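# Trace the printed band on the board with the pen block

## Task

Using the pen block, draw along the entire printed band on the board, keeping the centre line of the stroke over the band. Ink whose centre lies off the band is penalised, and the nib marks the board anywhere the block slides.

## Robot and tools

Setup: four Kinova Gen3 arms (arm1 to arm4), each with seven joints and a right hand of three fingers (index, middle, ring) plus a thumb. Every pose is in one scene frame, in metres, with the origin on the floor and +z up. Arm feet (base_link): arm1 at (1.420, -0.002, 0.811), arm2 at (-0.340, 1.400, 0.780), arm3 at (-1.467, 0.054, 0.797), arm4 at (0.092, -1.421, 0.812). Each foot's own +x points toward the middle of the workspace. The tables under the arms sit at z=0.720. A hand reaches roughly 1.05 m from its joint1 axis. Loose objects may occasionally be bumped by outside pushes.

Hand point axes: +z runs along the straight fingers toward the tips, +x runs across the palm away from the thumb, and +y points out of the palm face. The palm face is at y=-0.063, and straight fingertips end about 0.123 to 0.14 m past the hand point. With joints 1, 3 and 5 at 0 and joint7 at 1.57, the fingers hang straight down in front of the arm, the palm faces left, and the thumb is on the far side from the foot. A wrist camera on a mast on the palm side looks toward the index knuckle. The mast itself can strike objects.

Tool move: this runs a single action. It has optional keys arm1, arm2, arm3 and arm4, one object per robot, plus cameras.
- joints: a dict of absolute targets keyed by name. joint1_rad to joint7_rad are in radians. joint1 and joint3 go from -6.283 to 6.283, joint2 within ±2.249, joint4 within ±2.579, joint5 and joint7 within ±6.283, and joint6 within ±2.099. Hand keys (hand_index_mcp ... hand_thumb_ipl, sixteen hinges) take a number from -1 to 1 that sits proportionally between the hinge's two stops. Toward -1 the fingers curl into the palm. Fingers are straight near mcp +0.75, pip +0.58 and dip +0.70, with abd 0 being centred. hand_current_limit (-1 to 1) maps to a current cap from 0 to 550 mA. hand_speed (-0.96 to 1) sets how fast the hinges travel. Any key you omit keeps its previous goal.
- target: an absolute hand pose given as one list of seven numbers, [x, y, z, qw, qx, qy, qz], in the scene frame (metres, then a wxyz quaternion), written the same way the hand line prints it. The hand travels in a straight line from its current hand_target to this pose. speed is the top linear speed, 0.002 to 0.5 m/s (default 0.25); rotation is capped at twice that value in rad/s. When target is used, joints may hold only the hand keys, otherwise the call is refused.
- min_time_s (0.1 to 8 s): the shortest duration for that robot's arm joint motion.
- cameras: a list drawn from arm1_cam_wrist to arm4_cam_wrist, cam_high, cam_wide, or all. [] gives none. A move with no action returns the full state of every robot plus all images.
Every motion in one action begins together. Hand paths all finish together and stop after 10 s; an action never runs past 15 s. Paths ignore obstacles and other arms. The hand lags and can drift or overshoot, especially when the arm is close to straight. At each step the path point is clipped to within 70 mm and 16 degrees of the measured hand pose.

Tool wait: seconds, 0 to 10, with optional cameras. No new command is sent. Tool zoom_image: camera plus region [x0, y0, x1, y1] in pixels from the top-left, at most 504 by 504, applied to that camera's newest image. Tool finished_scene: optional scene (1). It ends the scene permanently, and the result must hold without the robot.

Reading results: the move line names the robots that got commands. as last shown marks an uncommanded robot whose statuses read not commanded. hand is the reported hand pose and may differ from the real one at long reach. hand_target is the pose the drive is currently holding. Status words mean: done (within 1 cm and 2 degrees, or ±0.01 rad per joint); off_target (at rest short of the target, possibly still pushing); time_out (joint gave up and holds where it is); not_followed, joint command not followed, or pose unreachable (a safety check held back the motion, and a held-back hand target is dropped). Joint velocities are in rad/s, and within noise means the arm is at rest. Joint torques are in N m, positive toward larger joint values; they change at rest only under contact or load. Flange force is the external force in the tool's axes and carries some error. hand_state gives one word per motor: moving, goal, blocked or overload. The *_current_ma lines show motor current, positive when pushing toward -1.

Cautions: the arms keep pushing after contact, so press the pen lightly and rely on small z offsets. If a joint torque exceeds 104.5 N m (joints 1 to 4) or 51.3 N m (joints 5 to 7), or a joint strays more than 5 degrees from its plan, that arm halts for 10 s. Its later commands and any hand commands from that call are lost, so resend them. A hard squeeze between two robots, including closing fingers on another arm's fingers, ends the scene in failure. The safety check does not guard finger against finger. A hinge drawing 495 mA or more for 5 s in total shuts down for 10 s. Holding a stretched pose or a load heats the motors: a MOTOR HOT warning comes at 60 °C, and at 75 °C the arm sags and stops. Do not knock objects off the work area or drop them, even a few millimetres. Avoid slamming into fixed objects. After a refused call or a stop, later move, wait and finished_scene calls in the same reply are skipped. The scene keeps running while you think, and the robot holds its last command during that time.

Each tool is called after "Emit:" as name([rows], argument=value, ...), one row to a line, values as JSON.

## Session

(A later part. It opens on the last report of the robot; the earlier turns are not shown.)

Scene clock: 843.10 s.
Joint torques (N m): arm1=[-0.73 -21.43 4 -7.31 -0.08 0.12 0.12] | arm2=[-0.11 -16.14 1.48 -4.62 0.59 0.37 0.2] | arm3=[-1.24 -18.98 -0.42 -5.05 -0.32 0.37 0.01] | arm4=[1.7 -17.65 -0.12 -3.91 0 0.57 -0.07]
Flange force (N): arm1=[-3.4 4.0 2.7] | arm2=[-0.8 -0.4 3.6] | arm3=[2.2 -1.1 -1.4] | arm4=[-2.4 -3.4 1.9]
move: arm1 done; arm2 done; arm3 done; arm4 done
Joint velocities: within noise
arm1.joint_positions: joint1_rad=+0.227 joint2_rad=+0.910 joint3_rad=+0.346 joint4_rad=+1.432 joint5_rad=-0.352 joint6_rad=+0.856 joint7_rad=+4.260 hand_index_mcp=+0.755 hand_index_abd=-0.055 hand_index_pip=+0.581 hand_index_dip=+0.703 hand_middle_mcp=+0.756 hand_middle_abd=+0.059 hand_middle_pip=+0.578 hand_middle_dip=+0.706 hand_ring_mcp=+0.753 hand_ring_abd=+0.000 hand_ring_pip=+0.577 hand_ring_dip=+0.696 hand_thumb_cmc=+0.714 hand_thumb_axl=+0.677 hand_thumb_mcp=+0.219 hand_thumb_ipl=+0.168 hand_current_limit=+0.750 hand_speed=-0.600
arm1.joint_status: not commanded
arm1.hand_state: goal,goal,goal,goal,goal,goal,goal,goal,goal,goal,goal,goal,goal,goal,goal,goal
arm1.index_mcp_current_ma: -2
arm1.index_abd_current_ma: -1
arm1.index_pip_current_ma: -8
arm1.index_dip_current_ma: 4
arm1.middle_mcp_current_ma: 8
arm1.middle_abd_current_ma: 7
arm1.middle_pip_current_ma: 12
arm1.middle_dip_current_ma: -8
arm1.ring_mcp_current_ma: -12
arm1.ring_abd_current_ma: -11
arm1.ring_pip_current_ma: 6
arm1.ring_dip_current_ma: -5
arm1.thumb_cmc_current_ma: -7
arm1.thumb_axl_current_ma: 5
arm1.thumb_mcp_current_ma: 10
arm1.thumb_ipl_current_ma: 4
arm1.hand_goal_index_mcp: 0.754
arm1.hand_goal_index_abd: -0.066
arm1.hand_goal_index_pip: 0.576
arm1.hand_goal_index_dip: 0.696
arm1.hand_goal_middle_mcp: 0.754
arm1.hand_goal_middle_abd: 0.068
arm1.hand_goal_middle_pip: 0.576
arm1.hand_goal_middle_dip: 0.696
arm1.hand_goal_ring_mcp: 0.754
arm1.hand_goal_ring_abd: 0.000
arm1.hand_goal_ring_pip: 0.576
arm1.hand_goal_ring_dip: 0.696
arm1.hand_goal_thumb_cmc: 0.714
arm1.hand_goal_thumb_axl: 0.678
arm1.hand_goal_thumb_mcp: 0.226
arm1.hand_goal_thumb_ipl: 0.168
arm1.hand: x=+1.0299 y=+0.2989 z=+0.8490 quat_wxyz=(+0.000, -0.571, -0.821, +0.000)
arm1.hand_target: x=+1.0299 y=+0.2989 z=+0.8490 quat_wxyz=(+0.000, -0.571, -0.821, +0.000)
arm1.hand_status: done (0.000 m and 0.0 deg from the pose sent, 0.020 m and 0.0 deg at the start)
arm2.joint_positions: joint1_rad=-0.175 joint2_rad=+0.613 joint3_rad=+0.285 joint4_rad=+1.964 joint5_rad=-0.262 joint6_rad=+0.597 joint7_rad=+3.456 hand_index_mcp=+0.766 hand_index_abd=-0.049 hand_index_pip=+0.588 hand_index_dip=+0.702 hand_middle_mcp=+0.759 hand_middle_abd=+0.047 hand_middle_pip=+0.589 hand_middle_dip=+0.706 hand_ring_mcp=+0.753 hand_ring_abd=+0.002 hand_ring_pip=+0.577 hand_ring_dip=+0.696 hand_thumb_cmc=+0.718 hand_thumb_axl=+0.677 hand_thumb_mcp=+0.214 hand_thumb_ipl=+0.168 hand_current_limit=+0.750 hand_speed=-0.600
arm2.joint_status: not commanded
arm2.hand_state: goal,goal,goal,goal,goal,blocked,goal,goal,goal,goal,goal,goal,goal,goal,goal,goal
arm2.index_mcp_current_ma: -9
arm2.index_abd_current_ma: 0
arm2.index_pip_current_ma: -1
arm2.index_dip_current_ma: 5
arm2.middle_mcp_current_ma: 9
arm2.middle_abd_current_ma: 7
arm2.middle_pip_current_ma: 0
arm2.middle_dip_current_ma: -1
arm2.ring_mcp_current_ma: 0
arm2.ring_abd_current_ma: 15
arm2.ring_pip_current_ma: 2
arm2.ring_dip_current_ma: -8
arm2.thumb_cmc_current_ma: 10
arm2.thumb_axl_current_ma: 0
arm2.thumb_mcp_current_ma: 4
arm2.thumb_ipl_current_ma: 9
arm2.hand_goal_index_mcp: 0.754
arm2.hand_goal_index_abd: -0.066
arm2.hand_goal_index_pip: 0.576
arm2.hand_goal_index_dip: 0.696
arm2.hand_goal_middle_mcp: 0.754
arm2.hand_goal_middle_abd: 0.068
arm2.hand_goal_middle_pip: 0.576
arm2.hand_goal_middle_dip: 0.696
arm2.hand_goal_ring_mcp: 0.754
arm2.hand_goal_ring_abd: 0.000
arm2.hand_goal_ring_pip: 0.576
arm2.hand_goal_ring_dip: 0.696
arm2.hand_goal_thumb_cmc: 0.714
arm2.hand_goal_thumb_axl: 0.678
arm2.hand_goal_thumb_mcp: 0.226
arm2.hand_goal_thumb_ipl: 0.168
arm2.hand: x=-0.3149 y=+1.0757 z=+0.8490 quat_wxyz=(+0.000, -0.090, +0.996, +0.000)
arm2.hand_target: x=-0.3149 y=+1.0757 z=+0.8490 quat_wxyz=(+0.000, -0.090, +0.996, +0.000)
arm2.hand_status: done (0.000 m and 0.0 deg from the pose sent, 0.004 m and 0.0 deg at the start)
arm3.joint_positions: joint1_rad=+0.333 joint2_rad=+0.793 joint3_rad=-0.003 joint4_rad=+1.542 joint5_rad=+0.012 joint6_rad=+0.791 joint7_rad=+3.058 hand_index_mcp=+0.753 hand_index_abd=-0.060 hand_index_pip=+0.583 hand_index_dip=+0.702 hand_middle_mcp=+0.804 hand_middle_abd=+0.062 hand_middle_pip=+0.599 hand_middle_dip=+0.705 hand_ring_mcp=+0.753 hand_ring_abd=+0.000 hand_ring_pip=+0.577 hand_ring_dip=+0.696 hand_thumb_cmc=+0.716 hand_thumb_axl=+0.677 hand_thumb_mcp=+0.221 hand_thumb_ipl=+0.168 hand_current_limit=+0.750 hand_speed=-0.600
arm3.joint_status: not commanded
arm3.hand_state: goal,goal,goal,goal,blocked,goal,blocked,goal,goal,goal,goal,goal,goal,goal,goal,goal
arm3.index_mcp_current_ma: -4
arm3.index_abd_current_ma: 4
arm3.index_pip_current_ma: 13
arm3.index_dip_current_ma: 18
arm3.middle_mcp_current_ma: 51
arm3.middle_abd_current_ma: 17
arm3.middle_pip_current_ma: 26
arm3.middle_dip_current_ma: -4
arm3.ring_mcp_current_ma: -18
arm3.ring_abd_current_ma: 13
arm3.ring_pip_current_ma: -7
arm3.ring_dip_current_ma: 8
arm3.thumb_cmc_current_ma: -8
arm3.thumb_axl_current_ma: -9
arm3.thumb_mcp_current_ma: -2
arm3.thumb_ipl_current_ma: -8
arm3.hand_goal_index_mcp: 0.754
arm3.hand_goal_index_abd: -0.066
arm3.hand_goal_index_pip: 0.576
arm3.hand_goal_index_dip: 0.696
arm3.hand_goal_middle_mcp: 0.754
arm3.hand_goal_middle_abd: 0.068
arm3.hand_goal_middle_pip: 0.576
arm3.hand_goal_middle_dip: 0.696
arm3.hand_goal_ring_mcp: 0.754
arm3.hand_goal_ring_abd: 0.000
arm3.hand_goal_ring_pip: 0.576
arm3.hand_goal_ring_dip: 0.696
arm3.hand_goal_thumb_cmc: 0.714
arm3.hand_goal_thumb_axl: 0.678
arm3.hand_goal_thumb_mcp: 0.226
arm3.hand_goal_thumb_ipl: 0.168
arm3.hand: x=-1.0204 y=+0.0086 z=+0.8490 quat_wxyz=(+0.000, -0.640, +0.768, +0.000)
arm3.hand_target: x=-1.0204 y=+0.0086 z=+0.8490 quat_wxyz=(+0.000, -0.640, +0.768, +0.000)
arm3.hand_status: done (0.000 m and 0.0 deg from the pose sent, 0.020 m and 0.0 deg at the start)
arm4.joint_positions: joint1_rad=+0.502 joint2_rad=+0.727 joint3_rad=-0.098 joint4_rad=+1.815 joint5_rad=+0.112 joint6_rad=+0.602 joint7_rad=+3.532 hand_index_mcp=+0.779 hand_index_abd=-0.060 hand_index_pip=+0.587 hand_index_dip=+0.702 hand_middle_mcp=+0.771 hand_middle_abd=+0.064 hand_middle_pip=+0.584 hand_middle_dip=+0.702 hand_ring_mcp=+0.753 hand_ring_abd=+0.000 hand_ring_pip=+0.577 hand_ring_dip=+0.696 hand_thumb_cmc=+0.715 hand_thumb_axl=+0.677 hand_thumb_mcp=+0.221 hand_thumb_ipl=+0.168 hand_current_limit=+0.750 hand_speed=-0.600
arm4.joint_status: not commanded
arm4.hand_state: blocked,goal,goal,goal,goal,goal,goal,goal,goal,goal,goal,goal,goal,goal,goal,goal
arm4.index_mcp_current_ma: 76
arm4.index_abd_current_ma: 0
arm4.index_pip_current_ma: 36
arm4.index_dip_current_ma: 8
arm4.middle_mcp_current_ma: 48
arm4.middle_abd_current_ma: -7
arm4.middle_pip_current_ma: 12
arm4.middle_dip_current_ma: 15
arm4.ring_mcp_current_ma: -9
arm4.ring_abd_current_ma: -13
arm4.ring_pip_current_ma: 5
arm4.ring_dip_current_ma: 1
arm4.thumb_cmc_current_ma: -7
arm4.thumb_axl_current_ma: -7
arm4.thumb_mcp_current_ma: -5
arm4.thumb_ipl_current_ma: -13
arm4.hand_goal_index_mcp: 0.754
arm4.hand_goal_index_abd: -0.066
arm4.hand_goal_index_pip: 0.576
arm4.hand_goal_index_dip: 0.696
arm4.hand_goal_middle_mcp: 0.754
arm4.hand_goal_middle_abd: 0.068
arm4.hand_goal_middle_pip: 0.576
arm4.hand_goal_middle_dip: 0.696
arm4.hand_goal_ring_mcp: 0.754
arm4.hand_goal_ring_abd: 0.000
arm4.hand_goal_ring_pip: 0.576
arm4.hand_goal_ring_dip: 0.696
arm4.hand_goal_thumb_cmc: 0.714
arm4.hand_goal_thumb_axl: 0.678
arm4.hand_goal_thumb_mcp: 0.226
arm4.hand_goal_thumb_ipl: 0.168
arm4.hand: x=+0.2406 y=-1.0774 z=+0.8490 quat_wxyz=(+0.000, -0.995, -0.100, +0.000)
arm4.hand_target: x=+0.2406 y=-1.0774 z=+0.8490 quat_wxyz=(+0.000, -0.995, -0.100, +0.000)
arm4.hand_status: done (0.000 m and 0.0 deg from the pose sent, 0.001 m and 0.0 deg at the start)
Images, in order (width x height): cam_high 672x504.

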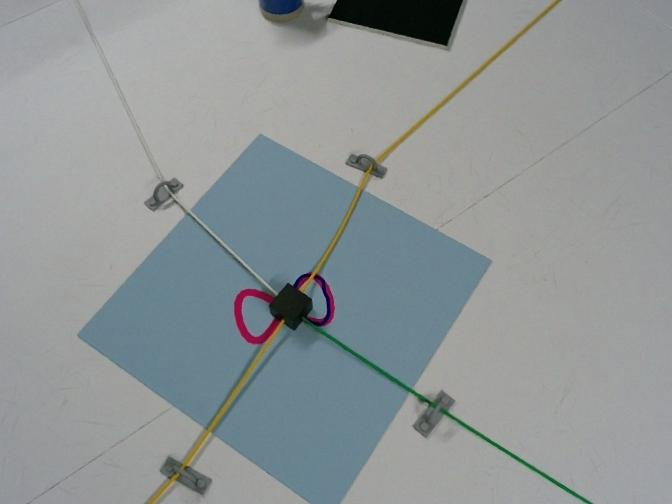

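Emit:
move(arm1={"target":[1.0130,0.2926,0.849,0,-0.5714,-0.8206,0],"speed":0.014}, arm2={"target":[-0.3148,1.0748,0.849,0,-0.0898,0.996,0],"speed":0.014}, arm3={"target":[-1.0376,0.0118,0.849,0,-0.64,0.7684,0],"speed":0.014}, arm4={"target":[0.2403,-1.0757,0.849,0,-0.995,-0.1002,0],"speed":0.014}, cameras=["cam_high"])

Emit:
zoom_image(camera="cam_high", region=[244, 264, 324, 324])

Scene clock: 859.63 s.
Joint torques (N m): arm1=[-0.71 -21.89 4.05 -7.51 -0.1 0.11 0.14] | arm2=[-0.1 -16.28 1.43 -5.05 0.6 0.35 0.06] | arm3=[-1.22 -18.38 -0.47 -4.81 -0.33 0.34 -0.01] | arm4=[1.65 -18.23 -0.22 -4.35 -0.03 0.39 -0.07]
Flange force (N): arm1=[-3.6 4.1 2.6] | arm2=[-0.7 0.8 4.1] | arm3=[2.3 -1.2 -1.5] | arm4=[-2.5 -3.0 2.7]
move: arm1 done; arm2 done; arm3 done; arm4 done
Joint velocities: within noise
arm1.joint_positions: joint1_rad=+0.207 joint2_rad=+0.931 joint3_rad=+0.349 joint4_rad=+1.383 joint5_rad=-0.353 joint6_rad=+0.884 joint7_rad=+4.229 hand_index_mcp=+0.755 hand_index_abd=-0.055 hand_index_pip=+0.581 hand_index_dip=+0.703 hand_middle_mcp=+0.756 hand_middle_abd=+0.059 hand_middle_pip=+0.578 hand_middle_dip=+0.706 hand_ring_mcp=+0.753 hand_ring_abd=+0.000 hand_ring_pip=+0.577 hand_ring_dip=+0.696 hand_thumb_cmc=+0.714 hand_thumb_axl=+0.677 hand_thumb_mcp=+0.219 hand_thumb_ipl=+0.168 hand_current_limit=+0.750 hand_speed=-0.600
arm1.joint_status: not commanded
arm1.hand_state: goal,goal,goal,goal,goal,goal,goal,goal,goal,goal,goal,goal,goal,goal,goal,goal
arm1.index_mcp_current_ma: -8
arm1.index_abd_current_ma: 4
arm1.index_pip_current_ma: -4
arm1.index_dip_current_ma: 3
arm1.middle_mcp_current_ma: 6
arm1.middle_abd_current_ma: 11
arm1.middle_pip_current_ma: 11
arm1.middle_dip_current_ma: 7
arm1.ring_mcp_current_ma: -9
arm1.ring_abd_current_ma: -10
arm1.ring_pip_current_ma: -1
arm1.ring_dip_current_ma: -15
arm1.thumb_cmc_current_ma: -3
arm1.thumb_axl_current_ma: -2
arm1.thumb_mcp_current_ma: 6
arm1.thumb_ipl_current_ma: 2
arm1.hand_goal_index_mcp: 0.754
arm1.hand_goal_index_abd: -0.066
arm1.hand_goal_index_pip: 0.576
arm1.hand_goal_index_dip: 0.696
arm1.hand_goal_middle_mcp: 0.754
arm1.hand_goal_middle_abd: 0.068
arm1.hand_goal_middle_pip: 0.576
arm1.hand_goal_middle_dip: 0.696
arm1.hand_goal_ring_mcp: 0.754
arm1.hand_goal_ring_abd: 0.000
arm1.hand_goal_ring_pip: 0.576
arm1.hand_goal_ring_dip: 0.696
arm1.hand_goal_thumb_cmc: 0.714
arm1.hand_goal_thumb_axl: 0.678
arm1.hand_goal_thumb_mcp: 0.226
arm1.hand_goal_thumb_ipl: 0.168
arm1.hand: x=+1.0130 y=+0.2926 z=+0.8490 quat_wxyz=(+0.000, -0.571, -0.821, +0.000)
arm1.hand_target: x=+1.0130 y=+0.2926 z=+0.8490 quat_wxyz=(+0.000, -0.571, -0.821, +0.000)
arm1.hand_status: done (0.000 m and 0.0 deg from the pose sent, 0.018 m and 0.0 deg at the start)
arm2.joint_positions: joint1_rad=-0.175 joint2_rad=+0.615 joint3_rad=+0.285 joint4_rad=+1.961 joint5_rad=-0.262 joint6_rad=+0.599 joint7_rad=+3.455 hand_index_mcp=+0.760 hand_index_abd=-0.049 hand_index_pip=+0.587 hand_index_dip=+0.702 hand_middle_mcp=+0.755 hand_middle_abd=+0.047 hand_middle_pip=+0.587 hand_middle_dip=+0.706 hand_ring_mcp=+0.753 hand_ring_abd=+0.002 hand_ring_pip=+0.577 hand_ring_dip=+0.696 hand_thumb_cmc=+0.718 hand_thumb_axl=+0.677 hand_thumb_mcp=+0.214 hand_thumb_ipl=+0.168 hand_current_limit=+0.750 hand_speed=-0.600
arm2.joint_status: not commanded
arm2.hand_state: goal,goal,goal,goal,goal,blocked,goal,goal,goal,goal,goal,goal,goal,goal,goal,goal
arm2.index_mcp_current_ma: -10
arm2.index_abd_current_ma: 6
arm2.index_pip_current_ma: -1
arm2.index_dip_current_ma: 6
arm2.middle_mcp_current_ma: 3
arm2.middle_abd_current_ma: 12
arm2.middle_pip_current_ma: 9
arm2.middle_dip_current_ma: 3
arm2.ring_mcp_current_ma: 8
arm2.ring_abd_current_ma: 6
arm2.ring_pip_current_ma: 8
arm2.ring_dip_current_ma: -9
arm2.thumb_cmc_current_ma: 8
arm2.thumb_axl_current_ma: -3
arm2.thumb_mcp_current_ma: 7
arm2.thumb_ipl_current_ma: 6
arm2.hand_goal_index_mcp: 0.754
arm2.hand_goal_index_abd: -0.066
arm2.hand_goal_index_pip: 0.576
arm2.hand_goal_index_dip: 0.696
arm2.hand_goal_middle_mcp: 0.754
arm2.hand_goal_middle_abd: 0.068
arm2.hand_goal_middle_pip: 0.576
arm2.hand_goal_middle_dip: 0.696
arm2.hand_goal_ring_mcp: 0.754
arm2.hand_goal_ring_abd: 0.000
arm2.hand_goal_ring_pip: 0.576
arm2.hand_goal_ring_dip: 0.696
arm2.hand_goal_thumb_cmc: 0.714
arm2.hand_goal_thumb_axl: 0.678
arm2.hand_goal_thumb_mcp: 0.226
arm2.hand_goal_thumb_ipl: 0.168
arm2.hand: x=-0.3148 y=+1.0748 z=+0.8490 quat_wxyz=(+0.000, -0.090, +0.996, +0.000)
arm2.hand_target: x=-0.3148 y=+1.0748 z=+0.8490 quat_wxyz=(+0.000, -0.090, +0.996, +0.000)
arm2.hand_status: done (0.000 m and 0.0 deg from the pose sent, 0.001 m and 0.0 deg at the start)
arm3.joint_positions: joint1_rad=+0.330 joint2_rad=+0.764 joint3_rad=-0.004 joint4_rad=+1.611 joint5_rad=+0.013 joint6_rad=+0.751 joint7_rad=+3.054 hand_index_mcp=+0.753 hand_index_abd=-0.060 hand_index_pip=+0.583 hand_index_dip=+0.702 hand_middle_mcp=+0.804 hand_middle_abd=+0.062 hand_middle_pip=+0.599 hand_middle_dip=+0.705 hand_ring_mcp=+0.753 hand_ring_abd=+0.000 hand_ring_pip=+0.577 hand_ring_dip=+0.696 hand_thumb_cmc=+0.716 hand_thumb_axl=+0.677 hand_thumb_mcp=+0.221 hand_thumb_ipl=+0.168 hand_current_limit=+0.750 hand_speed=-0.600
arm3.joint_status: not commanded
arm3.hand_state: goal,goal,goal,goal,blocked,goal,blocked,goal,goal,goal,goal,goal,goal,goal,goal,goal
arm3.index_mcp_current_ma: -19
arm3.index_abd_current_ma: -8
arm3.index_pip_current_ma: 15
arm3.index_dip_current_ma: 13
arm3.middle_mcp_current_ma: 50
arm3.middle_abd_current_ma: 4
arm3.middle_pip_current_ma: 18
arm3.middle_dip_current_ma: -1
arm3.ring_mcp_current_ma: 1
arm3.ring_abd_current_ma: 4
arm3.ring_pip_current_ma: 1
arm3.ring_dip_current_ma: 15
arm3.thumb_cmc_current_ma: 0
arm3.thumb_axl_current_ma: 1
arm3.thumb_mcp_current_ma: -19
arm3.thumb_ipl_current_ma: -18
arm3.hand_goal_index_mcp: 0.754
arm3.hand_goal_index_abd: -0.066
arm3.hand_goal_index_pip: 0.576
arm3.hand_goal_index_dip: 0.696
arm3.hand_goal_middle_mcp: 0.754
arm3.hand_goal_middle_abd: 0.068
arm3.hand_goal_middle_pip: 0.576
arm3.hand_goal_middle_dip: 0.696
arm3.hand_goal_ring_mcp: 0.754
arm3.hand_goal_ring_abd: 0.000
arm3.hand_goal_ring_pip: 0.576
arm3.hand_goal_ring_dip: 0.696
arm3.hand_goal_thumb_cmc: 0.714
arm3.hand_goal_thumb_axl: 0.678
arm3.hand_goal_thumb_mcp: 0.226
arm3.hand_goal_thumb_ipl: 0.168
arm3.hand: x=-1.0376 y=+0.0118 z=+0.8490 quat_wxyz=(+0.000, -0.640, +0.768, +0.000)
arm3.hand_target: x=-1.0376 y=+0.0118 z=+0.8490 quat_wxyz=(+0.000, -0.640, +0.768, +0.000)
arm3.hand_status: done (0.000 m and 0.0 deg from the pose sent, 0.017 m and 0.0 deg at the start)
arm4.joint_positions: joint1_rad=+0.500 joint2_rad=+0.729 joint3_rad=-0.098 joint4_rad=+1.809 joint5_rad=+0.112 joint6_rad=+0.605 joint7_rad=+3.531 hand_index_mcp=+0.768 hand_index_abd=-0.060 hand_index_pip=+0.587 hand_index_dip=+0.702 hand_middle_mcp=+0.760 hand_middle_abd=+0.064 hand_middle_pip=+0.584 hand_middle_dip=+0.702 hand_ring_mcp=+0.753 hand_ring_abd=+0.000 hand_ring_pip=+0.577 hand_ring_dip=+0.696 hand_thumb_cmc=+0.715 hand_thumb_axl=+0.677 hand_thumb_mcp=+0.221 hand_thumb_ipl=+0.168 hand_current_limit=+0.750 hand_speed=-0.600
arm4.joint_status: not commanded
arm4.hand_state: goal,goal,goal,goal,goal,goal,goal,goal,goal,goal,goal,goal,goal,goal,goal,goal
arm4.index_mcp_current_ma: 37
arm4.index_abd_current_ma: 4
arm4.index_pip_current_ma: 34
arm4.index_dip_current_ma: 4
arm4.middle_mcp_current_ma: 17
arm4.middle_abd_current_ma: -1
arm4.middle_pip_current_ma: 10
arm4.middle_dip_current_ma: 23
arm4.ring_mcp_current_ma: -7
arm4.ring_abd_current_ma: -9
arm4.ring_pip_current_ma: 0
arm4.ring_dip_current_ma: -1
arm4.thumb_cmc_current_ma: -5
arm4.thumb_axl_current_ma: -12
arm4.thumb_mcp_current_ma: -3
arm4.thumb_ipl_current_ma: -13
arm4.hand_goal_index_mcp: 0.754
arm4.hand_goal_index_abd: -0.066
arm4.hand_goal_index_pip: 0.576
arm4.hand_goal_index_dip: 0.696
arm4.hand_goal_middle_mcp: 0.754
arm4.hand_goal_middle_abd: 0.068
arm4.hand_goal_middle_pip: 0.576
arm4.hand_goal_middle_dip: 0.696
arm4.hand_goal_ring_mcp: 0.754
arm4.hand_goal_ring_abd: 0.000
arm4.hand_goal_ring_pip: 0.576
arm4.hand_goal_ring_dip: 0.696
arm4.hand_goal_thumb_cmc: 0.714
arm4.hand_goal_thumb_axl: 0.678
arm4.hand_goal_thumb_mcp: 0.226
arm4.hand_goal_thumb_ipl: 0.168
arm4.hand: x=+0.2403 y=-1.0757 z=+0.8490 quat_wxyz=(+0.000, -0.995, -0.100, +0.000)
arm4.hand_target: x=+0.2403 y=-1.0757 z=+0.8490 quat_wxyz=(+0.000, -0.995, -0.100, +0.000)
arm4.hand_status: done (0.000 m and 0.0 deg from the pose sent, 0.002 m and 0.0 deg at the start)
Images, in order (width x height): cam_high 672x504.

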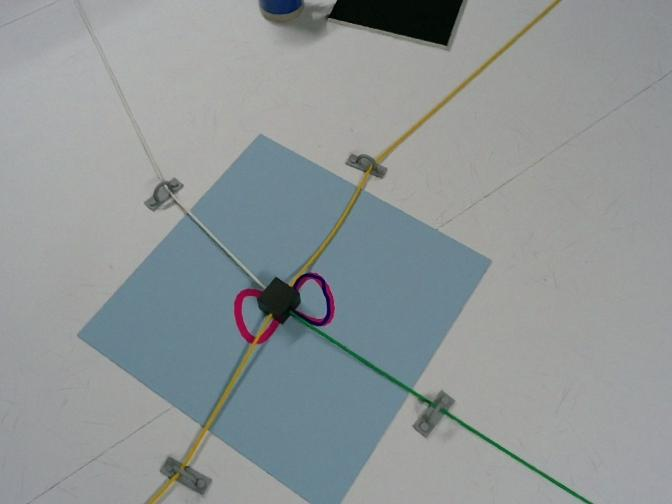

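Scaled by 6.300.

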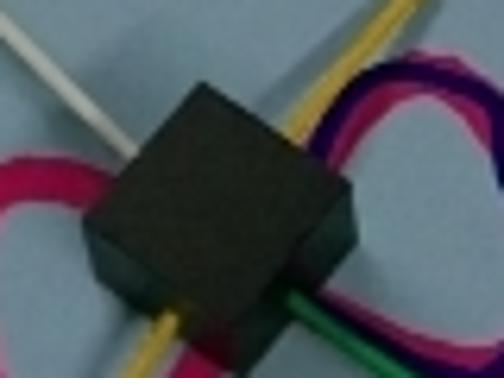

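Emit:
zoom_image(camera="cam_high", region=[288, 296, 336, 332])

Scaled by 10.500.

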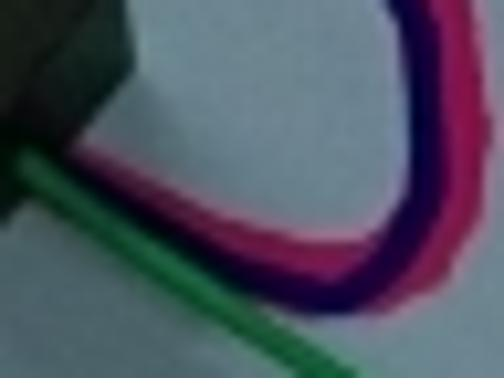

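Emit:
move(arm1={"target":[0.9944,0.2857,0.849,0,-0.5714,-0.8206,0],"speed":0.014}, arm3={"target":[-1.0574,0.0154,0.849,0,-0.64,0.7684,0],"speed":0.014}, arm4={"target":[0.2393,-1.0712,0.849,0,-0.995,-0.1002,0],"speed":0.014}, cameras=["cam_high"])

Emit:
zoom_image(camera="cam_high", region=[228, 256, 308, 316])

Scene clock: 871.63 s.
Joint torques (N m): arm1=[-0.66 -22.37 4.07 -7.63 -0.1 0.14 0.16] | arm2=[-0.15 -16.34 1.29 -4.97 0.58 0.22 0.14] | arm3=[-1.23 -17.61 -0.45 -4.45 -0.35 0.41 -0.03] | arm4=[1.5 -18.36 -0.31 -4.5 -0.1 0.32 -0.11]
Flange force (N): arm1=[-3.6 4.1 2.6] | arm2=[-0.7 0.2 3.6] | arm3=[2.4 -1.3 -1.5] | arm4=[-2.2 -2.6 2.6]
move: arm1 done; arm3 done; arm4 done
Joint velocities: within noise
arm1.joint_positions: joint1_rad=+0.186 joint2_rad=+0.956 joint3_rad=+0.354 joint4_rad=+1.325 joint5_rad=-0.354 joint6_rad=+0.918 joint7_rad=+4.196 hand_index_mcp=+0.755 hand_index_abd=-0.056 hand_index_pip=+0.581 hand_index_dip=+0.703 hand_middle_mcp=+0.756 hand_middle_abd=+0.059 hand_middle_pip=+0.578 hand_middle_dip=+0.706 hand_ring_mcp=+0.753 hand_ring_abd=+0.000 hand_ring_pip=+0.577 hand_ring_dip=+0.696 hand_thumb_cmc=+0.714 hand_thumb_axl=+0.677 hand_thumb_mcp=+0.219 hand_thumb_ipl=+0.168 hand_current_limit=+0.750 hand_speed=-0.600
arm1.joint_status: not commanded
arm1.hand_state: goal,goal,goal,goal,goal,goal,goal,goal,goal,goal,goal,goal,goal,goal,goal,goal
arm1.index_mcp_current_ma: -2
arm1.index_abd_current_ma: -3
arm1.index_pip_current_ma: -19
arm1.index_dip_current_ma: 4
arm1.middle_mcp_current_ma: 8
arm1.middle_abd_current_ma: 9
arm1.middle_pip_current_ma: -1
arm1.middle_dip_current_ma: 6
arm1.ring_mcp_current_ma: -2
arm1.ring_abd_current_ma: -8
arm1.ring_pip_current_ma: -9
arm1.ring_dip_current_ma: -7
arm1.thumb_cmc_current_ma: 8
arm1.thumb_axl_current_ma: 7
arm1.thumb_mcp_current_ma: 2
arm1.thumb_ipl_current_ma: 6
arm1.hand_goal_index_mcp: 0.754
arm1.hand_goal_index_abd: -0.066
arm1.hand_goal_index_pip: 0.576
arm1.hand_goal_index_dip: 0.696
arm1.hand_goal_middle_mcp: 0.754
arm1.hand_goal_middle_abd: 0.068
arm1.hand_goal_middle_pip: 0.576
arm1.hand_goal_middle_dip: 0.696
arm1.hand_goal_ring_mcp: 0.754
arm1.hand_goal_ring_abd: 0.000
arm1.hand_goal_ring_pip: 0.576
arm1.hand_goal_ring_dip: 0.696
arm1.hand_goal_thumb_cmc: 0.714
arm1.hand_goal_thumb_axl: 0.678
arm1.hand_goal_thumb_mcp: 0.226
arm1.hand_goal_thumb_ipl: 0.168
arm1.hand: x=+0.9944 y=+0.2857 z=+0.8490 quat_wxyz=(+0.000, -0.571, -0.821, +0.000)
arm1.hand_target: x=+0.9944 y=+0.2857 z=+0.8490 quat_wxyz=(+0.000, -0.571, -0.821, +0.000)
arm1.hand_status: done (0.000 m and 0.0 deg from the pose sent, 0.020 m and 0.0 deg at the start)
arm2: as last shown
arm2.index_mcp_current_ma: -12
arm2.index_abd_current_ma: 12
arm2.index_pip_current_ma: 0
arm2.index_dip_current_ma: 3
arm2.middle_mcp_current_ma: 14
arm2.middle_abd_current_ma: 7
arm2.middle_pip_current_ma: 6
arm2.middle_dip_current_ma: -3
arm2.ring_mcp_current_ma: 4
arm2.ring_pip_current_ma: 6
arm2.ring_dip_current_ma: -6
arm2.thumb_axl_current_ma: -5
arm2.thumb_mcp_current_ma: 4
arm2.thumb_ipl_current_ma: 9
arm3.joint_positions: joint1_rad=+0.328 joint2_rad=+0.732 joint3_rad=-0.004 joint4_rad=+1.687 joint5_rad=+0.014 joint6_rad=+0.706 joint7_rad=+3.050 hand_index_mcp=+0.754 hand_index_abd=-0.059 hand_index_pip=+0.583 hand_index_dip=+0.702 hand_middle_mcp=+0.804 hand_middle_abd=+0.062 hand_middle_pip=+0.600 hand_middle_dip=+0.705 hand_ring_mcp=+0.753 hand_ring_abd=+0.000 hand_ring_pip=+0.577 hand_ring_dip=+0.696 hand_thumb_cmc=+0.716 hand_thumb_axl=+0.677 hand_thumb_mcp=+0.221 hand_thumb_ipl=+0.168 hand_current_limit=+0.750 hand_speed=-0.600
arm3.joint_status: not commanded
arm3.hand_state: goal,goal,goal,goal,blocked,goal,blocked,goal,goal,goal,goal,goal,goal,goal,goal,goal
arm3.index_mcp_current_ma: -9
arm3.index_abd_current_ma: 3
arm3.index_pip_current_ma: 4
arm3.index_dip_current_ma: 2
arm3.middle_mcp_current_ma: 55
arm3.middle_abd_current_ma: 7
arm3.middle_pip_current_ma: 24
arm3.middle_dip_current_ma: 4
arm3.ring_mcp_current_ma: 1
arm3.ring_abd_current_ma: -2
arm3.ring_pip_current_ma: 5
arm3.ring_dip_current_ma: -1
arm3.thumb_cmc_current_ma: 0
arm3.thumb_axl_current_ma: -8
arm3.thumb_mcp_current_ma: -15
arm3.thumb_ipl_current_ma: -3
arm3.hand_goal_index_mcp: 0.754
arm3.hand_goal_index_abd: -0.066
arm3.hand_goal_index_pip: 0.576
arm3.hand_goal_index_dip: 0.696
arm3.hand_goal_middle_mcp: 0.754
arm3.hand_goal_middle_abd: 0.068
arm3.hand_goal_middle_pip: 0.576
arm3.hand_goal_middle_dip: 0.696
arm3.hand_goal_ring_mcp: 0.754
arm3.hand_goal_ring_abd: 0.000
arm3.hand_goal_ring_pip: 0.576
arm3.hand_goal_ring_dip: 0.696
arm3.hand_goal_thumb_cmc: 0.714
arm3.hand_goal_thumb_axl: 0.678
arm3.hand_goal_thumb_mcp: 0.226
arm3.hand_goal_thumb_ipl: 0.168
arm3.hand: x=-1.0574 y=+0.0154 z=+0.8490 quat_wxyz=(+0.000, -0.640, +0.768, +0.000)
arm3.hand_target: x=-1.0574 y=+0.0154 z=+0.8490 quat_wxyz=(+0.000, -0.640, +0.768, +0.000)
arm3.hand_status: done (0.000 m and 0.0 deg from the pose sent, 0.020 m and 0.0 deg at the start)
arm4.joint_positions: joint1_rad=+0.495 joint2_rad=+0.734 joint3_rad=-0.098 joint4_rad=+1.795 joint5_rad=+0.111 joint6_rad=+0.614 joint7_rad=+3.527 hand_index_mcp=+0.752 hand_index_abd=-0.060 hand_index_pip=+0.576 hand_index_dip=+0.702 hand_middle_mcp=+0.748 hand_middle_abd=+0.064 hand_middle_pip=+0.574 hand_middle_dip=+0.702 hand_ring_mcp=+0.753 hand_ring_abd=+0.000 hand_ring_pip=+0.577 hand_ring_dip=+0.696 hand_thumb_cmc=+0.715 hand_thumb_axl=+0.677 hand_thumb_mcp=+0.221 hand_thumb_ipl=+0.168 hand_current_limit=+0.750 hand_speed=-0.600
arm4.joint_status: not commanded
arm4.hand_state: goal,goal,goal,goal,goal,goal,goal,goal,goal,goal,goal,goal,goal,goal,goal,goal
arm4.index_mcp_current_ma: 2
arm4.index_abd_current_ma: -3
arm4.index_pip_current_ma: 8
arm4.index_dip_current_ma: 8
arm4.middle_mcp_current_ma: -17
arm4.middle_abd_current_ma: -10
arm4.middle_pip_current_ma: -17
arm4.middle_dip_current_ma: 26
arm4.ring_mcp_current_ma: -11
arm4.ring_abd_current_ma: -4
arm4.ring_pip_current_ma: 3
arm4.ring_dip_current_ma: 7
arm4.thumb_cmc_current_ma: -5
arm4.thumb_axl_current_ma: -10
arm4.thumb_mcp_current_ma: -1
arm4.thumb_ipl_current_ma: -9
arm4.hand_goal_index_mcp: 0.754
arm4.hand_goal_index_abd: -0.066
arm4.hand_goal_index_pip: 0.576
arm4.hand_goal_index_dip: 0.696
arm4.hand_goal_middle_mcp: 0.754
arm4.hand_goal_middle_abd: 0.068
arm4.hand_goal_middle_pip: 0.576
arm4.hand_goal_middle_dip: 0.696
arm4.hand_goal_ring_mcp: 0.754
arm4.hand_goal_ring_abd: 0.000
arm4.hand_goal_ring_pip: 0.576
arm4.hand_goal_ring_dip: 0.696
arm4.hand_goal_thumb_cmc: 0.714
arm4.hand_goal_thumb_axl: 0.678
arm4.hand_goal_thumb_mcp: 0.226
arm4.hand_goal_thumb_ipl: 0.168
arm4.hand: x=+0.2393 y=-1.0712 z=+0.8490 quat_wxyz=(+0.000, -0.995, -0.100, +0.000)
arm4.hand_target: x=+0.2393 y=-1.0712 z=+0.8490 quat_wxyz=(+0.000, -0.995, -0.100, +0.000)
arm4.hand_status: done (0.000 m and 0.0 deg from the pose sent, 0.005 m and 0.0 deg at the start)
Images, in order (width x height): cam_high 672x504.

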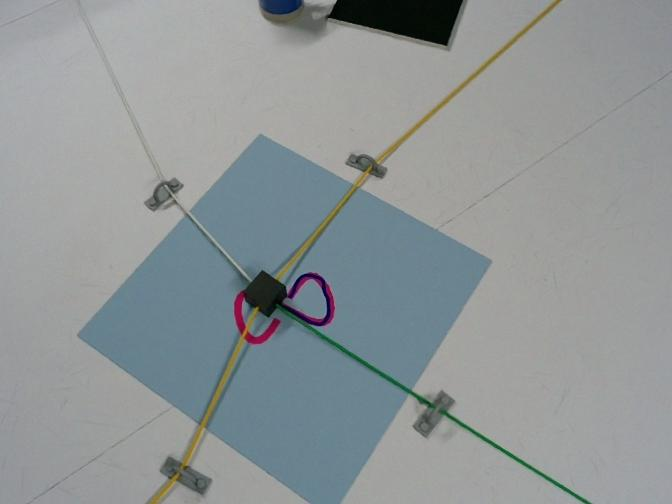

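Scaled by 6.300.

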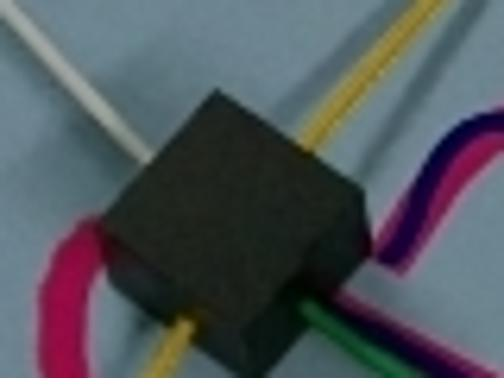

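Emit:
move(arm1={"target":[0.9794,0.2802,0.849,0,-0.5714,-0.8206,0],"speed":0.014}, arm2={"target":[-0.3144,1.0724,0.849,0,-0.0898,0.996,0],"speed":0.014}, arm3={"target":[-1.0724,0.0182,0.849,0,-0.64,0.7684,0],"speed":0.014}, arm4={"target":[0.2387,-1.0682,0.849,0,-0.995,-0.1002,0],"speed":0.014}, cameras=["cam_high"])

Emit:
zoom_image(camera="cam_high", region=[218, 252, 298, 312])

Scene clock: 890.60 s.
Joint torques (N m): arm1=[-0.73 -22.8 4.11 -7.76 -0.08 0.13 0.12] | arm2=[-0.16 -16.4 1.43 -4.97 0.52 0.27 0.13] | arm3=[-1.25 -17.03 -0.49 -4.12 -0.34 0.47 -0.01] | arm4=[1.5 -18.38 -0.32 -4.48 -0.1 0.35 -0.11]
Flange force (N): arm1=[-3.4 4.3 2.6] | arm2=[-0.6 0.2 3.7] | arm3=[2.5 -1.6 -1.5] | arm4=[-2.2 -2.6 2.5]
move: arm1 done; arm2 done; arm3 done; arm4 done
Joint velocities: within noise
arm1.joint_positions: joint1_rad=+0.171 joint2_rad=+0.977 joint3_rad=+0.357 joint4_rad=+1.276 joint5_rad=-0.355 joint6_rad=+0.946 joint7_rad=+4.169 hand_index_mcp=+0.755 hand_index_abd=-0.056 hand_index_pip=+0.581 hand_index_dip=+0.703 hand_middle_mcp=+0.756 hand_middle_abd=+0.059 hand_middle_pip=+0.578 hand_middle_dip=+0.706 hand_ring_mcp=+0.753 hand_ring_abd=+0.000 hand_ring_pip=+0.577 hand_ring_dip=+0.696 hand_thumb_cmc=+0.714 hand_thumb_axl=+0.677 hand_thumb_mcp=+0.219 hand_thumb_ipl=+0.168 hand_current_limit=+0.750 hand_speed=-0.600
arm1.joint_status: not commanded
arm1.hand_state: goal,goal,goal,goal,goal,goal,goal,goal,goal,goal,goal,goal,goal,goal,goal,goal
arm1.index_mcp_current_ma: -16
arm1.index_abd_current_ma: 2
arm1.index_pip_current_ma: -11
arm1.index_dip_current_ma: 3
arm1.middle_mcp_current_ma: 11
arm1.middle_abd_current_ma: 10
arm1.middle_pip_current_ma: 7
arm1.middle_dip_current_ma: 2
arm1.ring_mcp_current_ma: -15
arm1.ring_abd_current_ma: -7
arm1.ring_pip_current_ma: 1
arm1.ring_dip_current_ma: -6
arm1.thumb_cmc_current_ma: -3
arm1.thumb_axl_current_ma: 3
arm1.thumb_mcp_current_ma: 5
arm1.thumb_ipl_current_ma: 5
arm1.hand_goal_index_mcp: 0.754
arm1.hand_goal_index_abd: -0.066
arm1.hand_goal_index_pip: 0.576
arm1.hand_goal_index_dip: 0.696
arm1.hand_goal_middle_mcp: 0.754
arm1.hand_goal_middle_abd: 0.068
arm1.hand_goal_middle_pip: 0.576
arm1.hand_goal_middle_dip: 0.696
arm1.hand_goal_ring_mcp: 0.754
arm1.hand_goal_ring_abd: 0.000
arm1.hand_goal_ring_pip: 0.576
arm1.hand_goal_ring_dip: 0.696
arm1.hand_goal_thumb_cmc: 0.714
arm1.hand_goal_thumb_axl: 0.678
arm1.hand_goal_thumb_mcp: 0.226
arm1.hand_goal_thumb_ipl: 0.168
arm1.hand: x=+0.9794 y=+0.2802 z=+0.8490 quat_wxyz=(+0.000, -0.571, -0.821, +0.000)
arm1.hand_target: x=+0.9794 y=+0.2802 z=+0.8490 quat_wxyz=(+0.000, -0.571, -0.821, +0.000)
arm1.hand_status: done (0.000 m and 0.0 deg from the pose sent, 0.016 m and 0.0 deg at the start)
arm2.joint_positions: joint1_rad=-0.175 joint2_rad=+0.618 joint3_rad=+0.285 joint4_rad=+1.953 joint5_rad=-0.262 joint6_rad=+0.604 joint7_rad=+3.455 hand_index_mcp=+0.760 hand_index_abd=-0.049 hand_index_pip=+0.583 hand_index_dip=+0.702 hand_middle_mcp=+0.755 hand_middle_abd=+0.047 hand_middle_pip=+0.586 hand_middle_dip=+0.706 hand_ring_mcp=+0.753 hand_ring_abd=+0.002 hand_ring_pip=+0.577 hand_ring_dip=+0.696 hand_thumb_cmc=+0.718 hand_thumb_axl=+0.677 hand_thumb_mcp=+0.214 hand_thumb_ipl=+0.168 hand_current_limit=+0.750 hand_speed=-0.600
arm2.joint_status: not commanded
arm2.hand_state: goal,goal,goal,goal,goal,blocked,goal,goal,goal,goal,goal,goal,goal,goal,goal,goal
arm2.index_mcp_current_ma: -5
arm2.index_abd_current_ma: 5
arm2.index_pip_current_ma: -3
arm2.index_dip_current_ma: -1
arm2.middle_mcp_current_ma: 5
arm2.middle_abd_current_ma: 6
arm2.middle_pip_current_ma: 0
arm2.middle_dip_current_ma: -6
arm2.ring_mcp_current_ma: 4
arm2.ring_abd_current_ma: 9
arm2.ring_pip_current_ma: 5
arm2.ring_dip_current_ma: -9
arm2.thumb_cmc_current_ma: 6
arm2.thumb_axl_current_ma: -5
arm2.thumb_mcp_current_ma: 4
arm2.thumb_ipl_current_ma: 8
arm2.hand_goal_index_mcp: 0.754
arm2.hand_goal_index_abd: -0.066
arm2.hand_goal_index_pip: 0.576
arm2.hand_goal_index_dip: 0.696
arm2.hand_goal_middle_mcp: 0.754
arm2.hand_goal_middle_abd: 0.068
arm2.hand_goal_middle_pip: 0.576
arm2.hand_goal_middle_dip: 0.696
arm2.hand_goal_ring_mcp: 0.754
arm2.hand_goal_ring_abd: 0.000
arm2.hand_goal_ring_pip: 0.576
arm2.hand_goal_ring_dip: 0.696
arm2.hand_goal_thumb_cmc: 0.714
arm2.hand_goal_thumb_axl: 0.678
arm2.hand_goal_thumb_mcp: 0.226
arm2.hand_goal_thumb_ipl: 0.168
arm2.hand: x=-0.3144 y=+1.0724 z=+0.8490 quat_wxyz=(+0.000, -0.090, +0.996, +0.000)
arm2.hand_target: x=-0.3144 y=+1.0724 z=+0.8490 quat_wxyz=(+0.000, -0.090, +0.996, +0.000)
arm2.hand_status: done (0.000 m and 0.0 deg from the pose sent, 0.002 m and 0.0 deg at the start)
arm3.joint_positions: joint1_rad=+0.325 joint2_rad=+0.709 joint3_rad=-0.005 joint4_rad=+1.743 joint5_rad=+0.015 joint6_rad=+0.673 joint7_rad=+3.046 hand_index_mcp=+0.756 hand_index_abd=-0.059 hand_index_pip=+0.583 hand_index_dip=+0.702 hand_middle_mcp=+0.805 hand_middle_abd=+0.062 hand_middle_pip=+0.600 hand_middle_dip=+0.706 hand_ring_mcp=+0.753 hand_ring_abd=+0.000 hand_ring_pip=+0.577 hand_ring_dip=+0.696 hand_thumb_cmc=+0.716 hand_thumb_axl=+0.677 hand_thumb_mcp=+0.221 hand_thumb_ipl=+0.168 hand_current_limit=+0.750 hand_speed=-0.600
arm3.joint_status: not commanded
arm3.hand_state: goal,goal,goal,goal,blocked,goal,blocked,goal,goal,goal,goal,goal,goal,goal,goal,goal
arm3.index_mcp_current_ma: 7
arm3.index_abd_current_ma: 4
arm3.index_pip_current_ma: 4
arm3.index_dip_current_ma: 9
arm3.middle_mcp_current_ma: 62
arm3.middle_abd_current_ma: -8
arm3.middle_pip_current_ma: 23
arm3.middle_dip_current_ma: 3
arm3.ring_mcp_current_ma: -10
arm3.ring_abd_current_ma: 4
arm3.ring_pip_current_ma: 8
arm3.ring_dip_current_ma: -1
arm3.thumb_cmc_current_ma: 3
arm3.thumb_axl_current_ma: -2
arm3.thumb_mcp_current_ma: -16
arm3.thumb_ipl_current_ma: -27
arm3.hand_goal_index_mcp: 0.754
arm3.hand_goal_index_abd: -0.066
arm3.hand_goal_index_pip: 0.576
arm3.hand_goal_index_dip: 0.696
arm3.hand_goal_middle_mcp: 0.754
arm3.hand_goal_middle_abd: 0.068
arm3.hand_goal_middle_pip: 0.576
arm3.hand_goal_middle_dip: 0.696
arm3.hand_goal_ring_mcp: 0.754
arm3.hand_goal_ring_abd: 0.000
arm3.hand_goal_ring_pip: 0.576
arm3.hand_goal_ring_dip: 0.696
arm3.hand_goal_thumb_cmc: 0.714
arm3.hand_goal_thumb_axl: 0.678
arm3.hand_goal_thumb_mcp: 0.226
arm3.hand_goal_thumb_ipl: 0.168
arm3.hand: x=-1.0724 y=+0.0182 z=+0.8490 quat_wxyz=(+0.000, -0.640, +0.768, +0.000)
arm3.hand_target: x=-1.0724 y=+0.0182 z=+0.8490 quat_wxyz=(+0.000, -0.640, +0.768, +0.000)
arm3.hand_status: done (0.000 m and 0.0 deg from the pose sent, 0.015 m and 0.0 deg at the start)
arm4.joint_positions: joint1_rad=+0.491 joint2_rad=+0.738 joint3_rad=-0.098 joint4_rad=+1.786 joint5_rad=+0.110 joint6_rad=+0.620 joint7_rad=+3.525 hand_index_mcp=+0.754 hand_index_abd=-0.060 hand_index_pip=+0.582 hand_index_dip=+0.702 hand_middle_mcp=+0.748 hand_middle_abd=+0.064 hand_middle_pip=+0.581 hand_middle_dip=+0.702 hand_ring_mcp=+0.753 hand_ring_abd=+0.000 hand_ring_pip=+0.577 hand_ring_dip=+0.696 hand_thumb_cmc=+0.715 hand_thumb_axl=+0.677 hand_thumb_mcp=+0.221 hand_thumb_ipl=+0.168 hand_current_limit=+0.750 hand_speed=-0.600
arm4.joint_status: not commanded
arm4.hand_state: goal,goal,goal,goal,goal,goal,goal,goal,goal,goal,goal,goal,goal,goal,goal,goal
arm4.index_mcp_current_ma: -1
arm4.index_abd_current_ma: 6
arm4.index_pip_current_ma: 19
arm4.index_dip_current_ma: 4
arm4.middle_mcp_current_ma: -17
arm4.middle_abd_current_ma: -13
arm4.middle_pip_current_ma: 6
arm4.middle_dip_current_ma: 19
arm4.ring_mcp_current_ma: -10
arm4.ring_abd_current_ma: -10
arm4.ring_pip_current_ma: 11
arm4.ring_dip_current_ma: 12
arm4.thumb_cmc_current_ma: -5
arm4.thumb_axl_current_ma: -10
arm4.thumb_mcp_current_ma: -5
arm4.thumb_ipl_current_ma: -4
arm4.hand_goal_index_mcp: 0.754
arm4.hand_goal_index_abd: -0.066
arm4.hand_goal_index_pip: 0.576
arm4.hand_goal_index_dip: 0.696
arm4.hand_goal_middle_mcp: 0.754
arm4.hand_goal_middle_abd: 0.068
arm4.hand_goal_middle_pip: 0.576
arm4.hand_goal_middle_dip: 0.696
arm4.hand_goal_ring_mcp: 0.754
arm4.hand_goal_ring_abd: 0.000
arm4.hand_goal_ring_pip: 0.576
arm4.hand_goal_ring_dip: 0.696
arm4.hand_goal_thumb_cmc: 0.714
arm4.hand_goal_thumb_axl: 0.678
arm4.hand_goal_thumb_mcp: 0.226
arm4.hand_goal_thumb_ipl: 0.168
arm4.hand: x=+0.2387 y=-1.0682 z=+0.8490 quat_wxyz=(+0.000, -0.995, -0.100, +0.000)
arm4.hand_target: x=+0.2387 y=-1.0682 z=+0.8490 quat_wxyz=(+0.000, -0.995, -0.100, +0.000)
arm4.hand_status: done (0.000 m and 0.0 deg from the pose sent, 0.003 m and 0.0 deg at the start)
Images, in order (width x height): cam_high 672x504.

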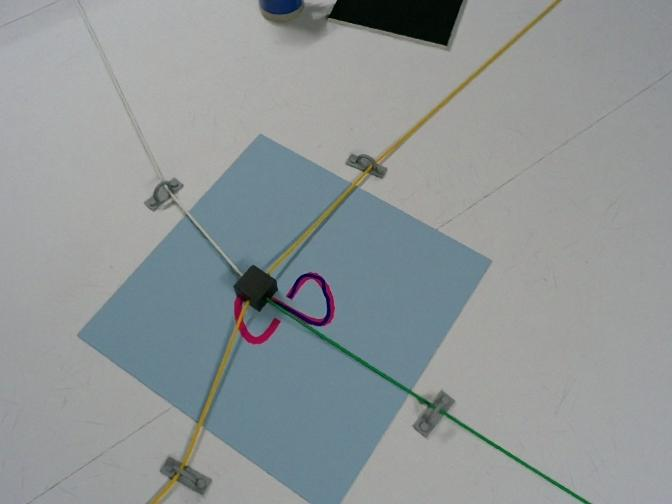

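Scaled by 6.300.

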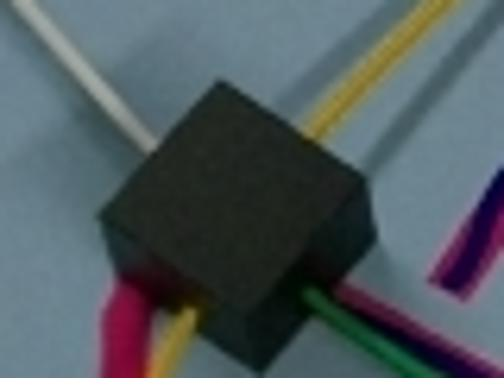

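Emit:
move(arm1={"target":[0.9707,0.2770,0.849,0,-0.5714,-0.8206,0],"speed":0.012}, arm2={"target":[-0.3134,1.0672,0.849,0,-0.0898,0.996,0],"speed":0.012}, arm3={"target":[-1.0807,0.0197,0.849,0,-0.64,0.7684,0],"speed":0.012}, arm4={"target":[0.2391,-1.0699,0.849,0,-0.995,-0.1002,0],"speed":0.012}, cameras=["cam_high"])

Emit:
zoom_image(camera="cam_high", region=[210, 248, 290, 308])

Scene clock: 920.00 s.
Joint torques (N m): arm1=[-0.75 -23.02 4.11 -7.87 -0.08 0.12 0.15] | arm2=[-0.08 -16.54 1.3 -5.06 0.54 0.25 0.12] | arm3=[-1.2 -16.65 -0.53 -3.84 -0.36 0.52 0.01] | arm4=[1.76 -18.1 -0.07 -4 0.04 0.68 -0.07]
Flange force (N): arm1=[-3.5 4.5 2.5] | arm2=[-0.8 0.3 3.4] | arm3=[2.4 -1.9 -1.6] | arm4=[-2.4 -3.5 2.6]
move: arm1 done; arm2 done; arm3 done; arm4 done
Joint velocities: within noise
arm1.joint_positions: joint1_rad=+0.163 joint2_rad=+0.989 joint3_rad=+0.359 joint4_rad=+1.246 joint5_rad=-0.355 joint6_rad=+0.963 joint7_rad=+4.154 hand_index_mcp=+0.755 hand_index_abd=-0.056 hand_index_pip=+0.581 hand_index_dip=+0.703 hand_middle_mcp=+0.756 hand_middle_abd=+0.059 hand_middle_pip=+0.578 hand_middle_dip=+0.706 hand_ring_mcp=+0.753 hand_ring_abd=+0.000 hand_ring_pip=+0.577 hand_ring_dip=+0.696 hand_thumb_cmc=+0.714 hand_thumb_axl=+0.677 hand_thumb_mcp=+0.219 hand_thumb_ipl=+0.168 hand_current_limit=+0.750 hand_speed=-0.600
arm1.joint_status: not commanded
arm1.hand_state: goal,goal,goal,goal,goal,goal,goal,goal,goal,goal,goal,goal,goal,goal,goal,goal
arm1.index_mcp_current_ma: -17
arm1.index_abd_current_ma: -1
arm1.index_pip_current_ma: -6
arm1.index_dip_current_ma: 7
arm1.middle_mcp_current_ma: 10
arm1.middle_abd_current_ma: 7
arm1.middle_pip_current_ma: -5
arm1.middle_dip_current_ma: 3
arm1.ring_mcp_current_ma: -3
arm1.ring_abd_current_ma: 1
arm1.ring_pip_current_ma: -1
arm1.ring_dip_current_ma: -10
arm1.thumb_cmc_current_ma: -5
arm1.thumb_axl_current_ma: 5
arm1.thumb_mcp_current_ma: 11
arm1.thumb_ipl_current_ma: -1
arm1.hand_goal_index_mcp: 0.754
arm1.hand_goal_index_abd: -0.066
arm1.hand_goal_index_pip: 0.576
arm1.hand_goal_index_dip: 0.696
arm1.hand_goal_middle_mcp: 0.754
arm1.hand_goal_middle_abd: 0.068
arm1.hand_goal_middle_pip: 0.576
arm1.hand_goal_middle_dip: 0.696
arm1.hand_goal_ring_mcp: 0.754
arm1.hand_goal_ring_abd: 0.000
arm1.hand_goal_ring_pip: 0.576
arm1.hand_goal_ring_dip: 0.696
arm1.hand_goal_thumb_cmc: 0.714
arm1.hand_goal_thumb_axl: 0.678
arm1.hand_goal_thumb_mcp: 0.226
arm1.hand_goal_thumb_ipl: 0.168
arm1.hand: x=+0.9707 y=+0.2770 z=+0.8490 quat_wxyz=(+0.000, -0.571, -0.821, +0.000)
arm1.hand_target: x=+0.9707 y=+0.2770 z=+0.8490 quat_wxyz=(+0.000, -0.571, -0.821, +0.000)
arm1.hand_status: done (0.000 m and 0.0 deg from the pose sent, 0.009 m and 0.0 deg at the start)
arm2.joint_positions: joint1_rad=-0.175 joint2_rad=+0.626 joint3_rad=+0.286 joint4_rad=+1.935 joint5_rad=-0.262 joint6_rad=+0.614 joint7_rad=+3.452 hand_index_mcp=+0.760 hand_index_abd=-0.049 hand_index_pip=+0.583 hand_index_dip=+0.702 hand_middle_mcp=+0.755 hand_middle_abd=+0.047 hand_middle_pip=+0.581 hand_middle_dip=+0.706 hand_ring_mcp=+0.753 hand_ring_abd=+0.002 hand_ring_pip=+0.577 hand_ring_dip=+0.696 hand_thumb_cmc=+0.718 hand_thumb_axl=+0.677 hand_thumb_mcp=+0.214 hand_thumb_ipl=+0.168 hand_current_limit=+0.750 hand_speed=-0.600
arm2.joint_status: not commanded
arm2.hand_state: goal,goal,goal,goal,goal,blocked,goal,goal,goal,goal,goal,goal,goal,goal,goal,goal
arm2.index_mcp_current_ma: -4
arm2.index_abd_current_ma: 7
arm2.index_pip_current_ma: -3
arm2.index_dip_current_ma: 3
arm2.middle_mcp_current_ma: 9
arm2.middle_abd_current_ma: 7
arm2.middle_pip_current_ma: 4
arm2.middle_dip_current_ma: -5
arm2.ring_mcp_current_ma: 2
arm2.ring_abd_current_ma: 5
arm2.ring_pip_current_ma: 2
arm2.ring_dip_current_ma: -8
arm2.thumb_cmc_current_ma: 7
arm2.thumb_axl_current_ma: -3
arm2.thumb_mcp_current_ma: 0
arm2.thumb_ipl_current_ma: 9
arm2.hand_goal_index_mcp: 0.754
arm2.hand_goal_index_abd: -0.066
arm2.hand_goal_index_pip: 0.576
arm2.hand_goal_index_dip: 0.696
arm2.hand_goal_middle_mcp: 0.754
arm2.hand_goal_middle_abd: 0.068
arm2.hand_goal_middle_pip: 0.576
arm2.hand_goal_middle_dip: 0.696
arm2.hand_goal_ring_mcp: 0.754
arm2.hand_goal_ring_abd: 0.000
arm2.hand_goal_ring_pip: 0.576
arm2.hand_goal_ring_dip: 0.696
arm2.hand_goal_thumb_cmc: 0.714
arm2.hand_goal_thumb_axl: 0.678
arm2.hand_goal_thumb_mcp: 0.226
arm2.hand_goal_thumb_ipl: 0.168
arm2.hand: x=-0.3134 y=+1.0672 z=+0.8490 quat_wxyz=(+0.000, -0.090, +0.996, +0.000)
arm2.hand_target: x=-0.3134 y=+1.0672 z=+0.8490 quat_wxyz=(+0.000, -0.090, +0.996, +0.000)
arm2.hand_status: done (0.000 m and 0.0 deg from the pose sent, 0.005 m and 0.0 deg at the start)
arm3.joint_positions: joint1_rad=+0.324 joint2_rad=+0.696 joint3_rad=-0.005 joint4_rad=+1.774 joint5_rad=+0.015 joint6_rad=+0.655 joint7_rad=+3.044 hand_index_mcp=+0.758 hand_index_abd=-0.059 hand_index_pip=+0.583 hand_index_dip=+0.702 hand_middle_mcp=+0.806 hand_middle_abd=+0.061 hand_middle_pip=+0.601 hand_middle_dip=+0.706 hand_ring_mcp=+0.753 hand_ring_abd=+0.000 hand_ring_pip=+0.577 hand_ring_dip=+0.696 hand_thumb_cmc=+0.716 hand_thumb_axl=+0.677 hand_thumb_mcp=+0.221 hand_thumb_ipl=+0.168 hand_current_limit=+0.750 hand_speed=-0.600
arm3.joint_status: not commanded
arm3.hand_state: goal,goal,goal,goal,blocked,goal,blocked,goal,goal,goal,goal,goal,goal,goal,goal,goal
arm3.index_mcp_current_ma: -15
arm3.index_abd_current_ma: -7
arm3.index_pip_current_ma: 7
arm3.index_dip_current_ma: 6
arm3.middle_mcp_current_ma: 57
arm3.middle_abd_current_ma: -2
arm3.middle_pip_current_ma: 21
arm3.middle_dip_current_ma: 0
arm3.ring_mcp_current_ma: -14
arm3.ring_abd_current_ma: 4
arm3.ring_pip_current_ma: 3
arm3.ring_dip_current_ma: 2
arm3.thumb_cmc_current_ma: 1
arm3.thumb_axl_current_ma: -9
arm3.thumb_mcp_current_ma: -9
arm3.thumb_ipl_current_ma: -7
arm3.hand_goal_index_mcp: 0.754
arm3.hand_goal_index_abd: -0.066
arm3.hand_goal_index_pip: 0.576
arm3.hand_goal_index_dip: 0.696
arm3.hand_goal_middle_mcp: 0.754
arm3.hand_goal_middle_abd: 0.068
arm3.hand_goal_middle_pip: 0.576
arm3.hand_goal_middle_dip: 0.696
arm3.hand_goal_ring_mcp: 0.754
arm3.hand_goal_ring_abd: 0.000
arm3.hand_goal_ring_pip: 0.576
arm3.hand_goal_ring_dip: 0.696
arm3.hand_goal_thumb_cmc: 0.714
arm3.hand_goal_thumb_axl: 0.678
arm3.hand_goal_thumb_mcp: 0.226
arm3.hand_goal_thumb_ipl: 0.168
arm3.hand: x=-1.0807 y=+0.0197 z=+0.8490 quat_wxyz=(+0.000, -0.640, +0.768, +0.000)
arm3.hand_target: x=-1.0807 y=+0.0197 z=+0.8490 quat_wxyz=(+0.000, -0.640, +0.768, +0.000)
arm3.hand_status: done (0.000 m and 0.0 deg from the pose sent, 0.008 m and 0.0 deg at the start)
arm4.joint_positions: joint1_rad=+0.493 joint2_rad=+0.736 joint3_rad=-0.098 joint4_rad=+1.791 joint5_rad=+0.111 joint6_rad=+0.616 joint7_rad=+3.527 hand_index_mcp=+0.768 hand_index_abd=-0.060 hand_index_pip=+0.582 hand_index_dip=+0.702 hand_middle_mcp=+0.760 hand_middle_abd=+0.064 hand_middle_pip=+0.581 hand_middle_dip=+0.702 hand_ring_mcp=+0.753 hand_ring_abd=+0.000 hand_ring_pip=+0.577 hand_ring_dip=+0.696 hand_thumb_cmc=+0.715 hand_thumb_axl=+0.677 hand_thumb_mcp=+0.221 hand_thumb_ipl=+0.168 hand_current_limit=+0.750 hand_speed=-0.600
arm4.joint_status: not commanded
arm4.hand_state: goal,goal,goal,goal,goal,goal,goal,goal,goal,goal,goal,goal,goal,goal,goal,goal
arm4.index_mcp_current_ma: 41
arm4.index_abd_current_ma: -6
arm4.index_pip_current_ma: 22
arm4.index_dip_current_ma: 12
arm4.middle_mcp_current_ma: 15
arm4.middle_abd_current_ma: -3
arm4.middle_pip_current_ma: 9
arm4.middle_dip_current_ma: 18
arm4.ring_mcp_current_ma: -7
arm4.ring_abd_current_ma: -5
arm4.ring_pip_current_ma: 4
arm4.ring_dip_current_ma: 8
arm4.thumb_cmc_current_ma: -4
arm4.thumb_axl_current_ma: -10
arm4.thumb_mcp_current_ma: -8
arm4.thumb_ipl_current_ma: -13
arm4.hand_goal_index_mcp: 0.754
arm4.hand_goal_index_abd: -0.066
arm4.hand_goal_index_pip: 0.576
arm4.hand_goal_index_dip: 0.696
arm4.hand_goal_middle_mcp: 0.754
arm4.hand_goal_middle_abd: 0.068
arm4.hand_goal_middle_pip: 0.576
arm4.hand_goal_middle_dip: 0.696
arm4.hand_goal_ring_mcp: 0.754
arm4.hand_goal_ring_abd: 0.000
arm4.hand_goal_ring_pip: 0.576
arm4.hand_goal_ring_dip: 0.696
arm4.hand_goal_thumb_cmc: 0.714
arm4.hand_goal_thumb_axl: 0.678
arm4.hand_goal_thumb_mcp: 0.226
arm4.hand_goal_thumb_ipl: 0.168
arm4.hand: x=+0.2391 y=-1.0699 z=+0.8490 quat_wxyz=(+0.000, -0.995, -0.100, +0.000)
arm4.hand_target: x=+0.2391 y=-1.0699 z=+0.8490 quat_wxyz=(+0.000, -0.995, -0.100, +0.000)
arm4.hand_status: done (0.000 m and 0.0 deg from the pose sent, 0.002 m and 0.0 deg at the start)
Images, in order (width x height): cam_high 672x504.

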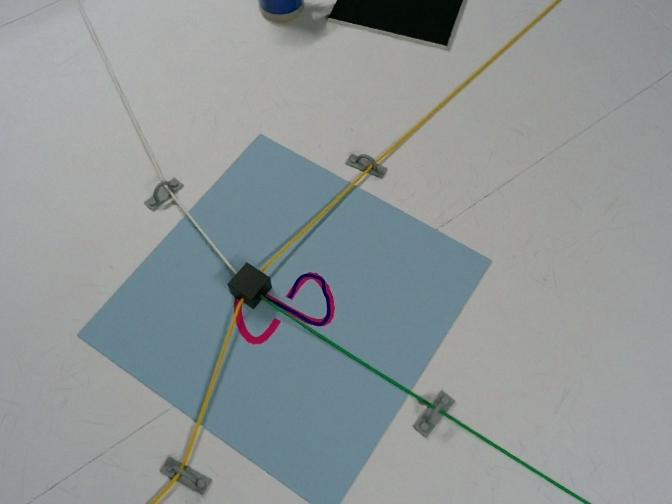

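Scaled by 6.300.

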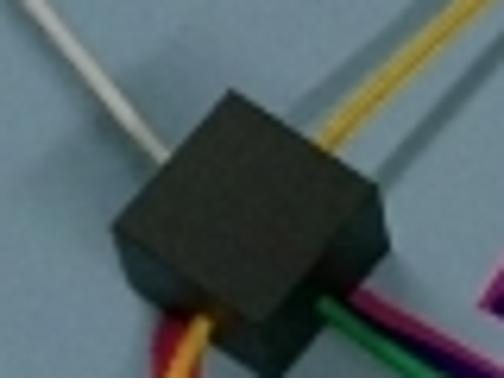

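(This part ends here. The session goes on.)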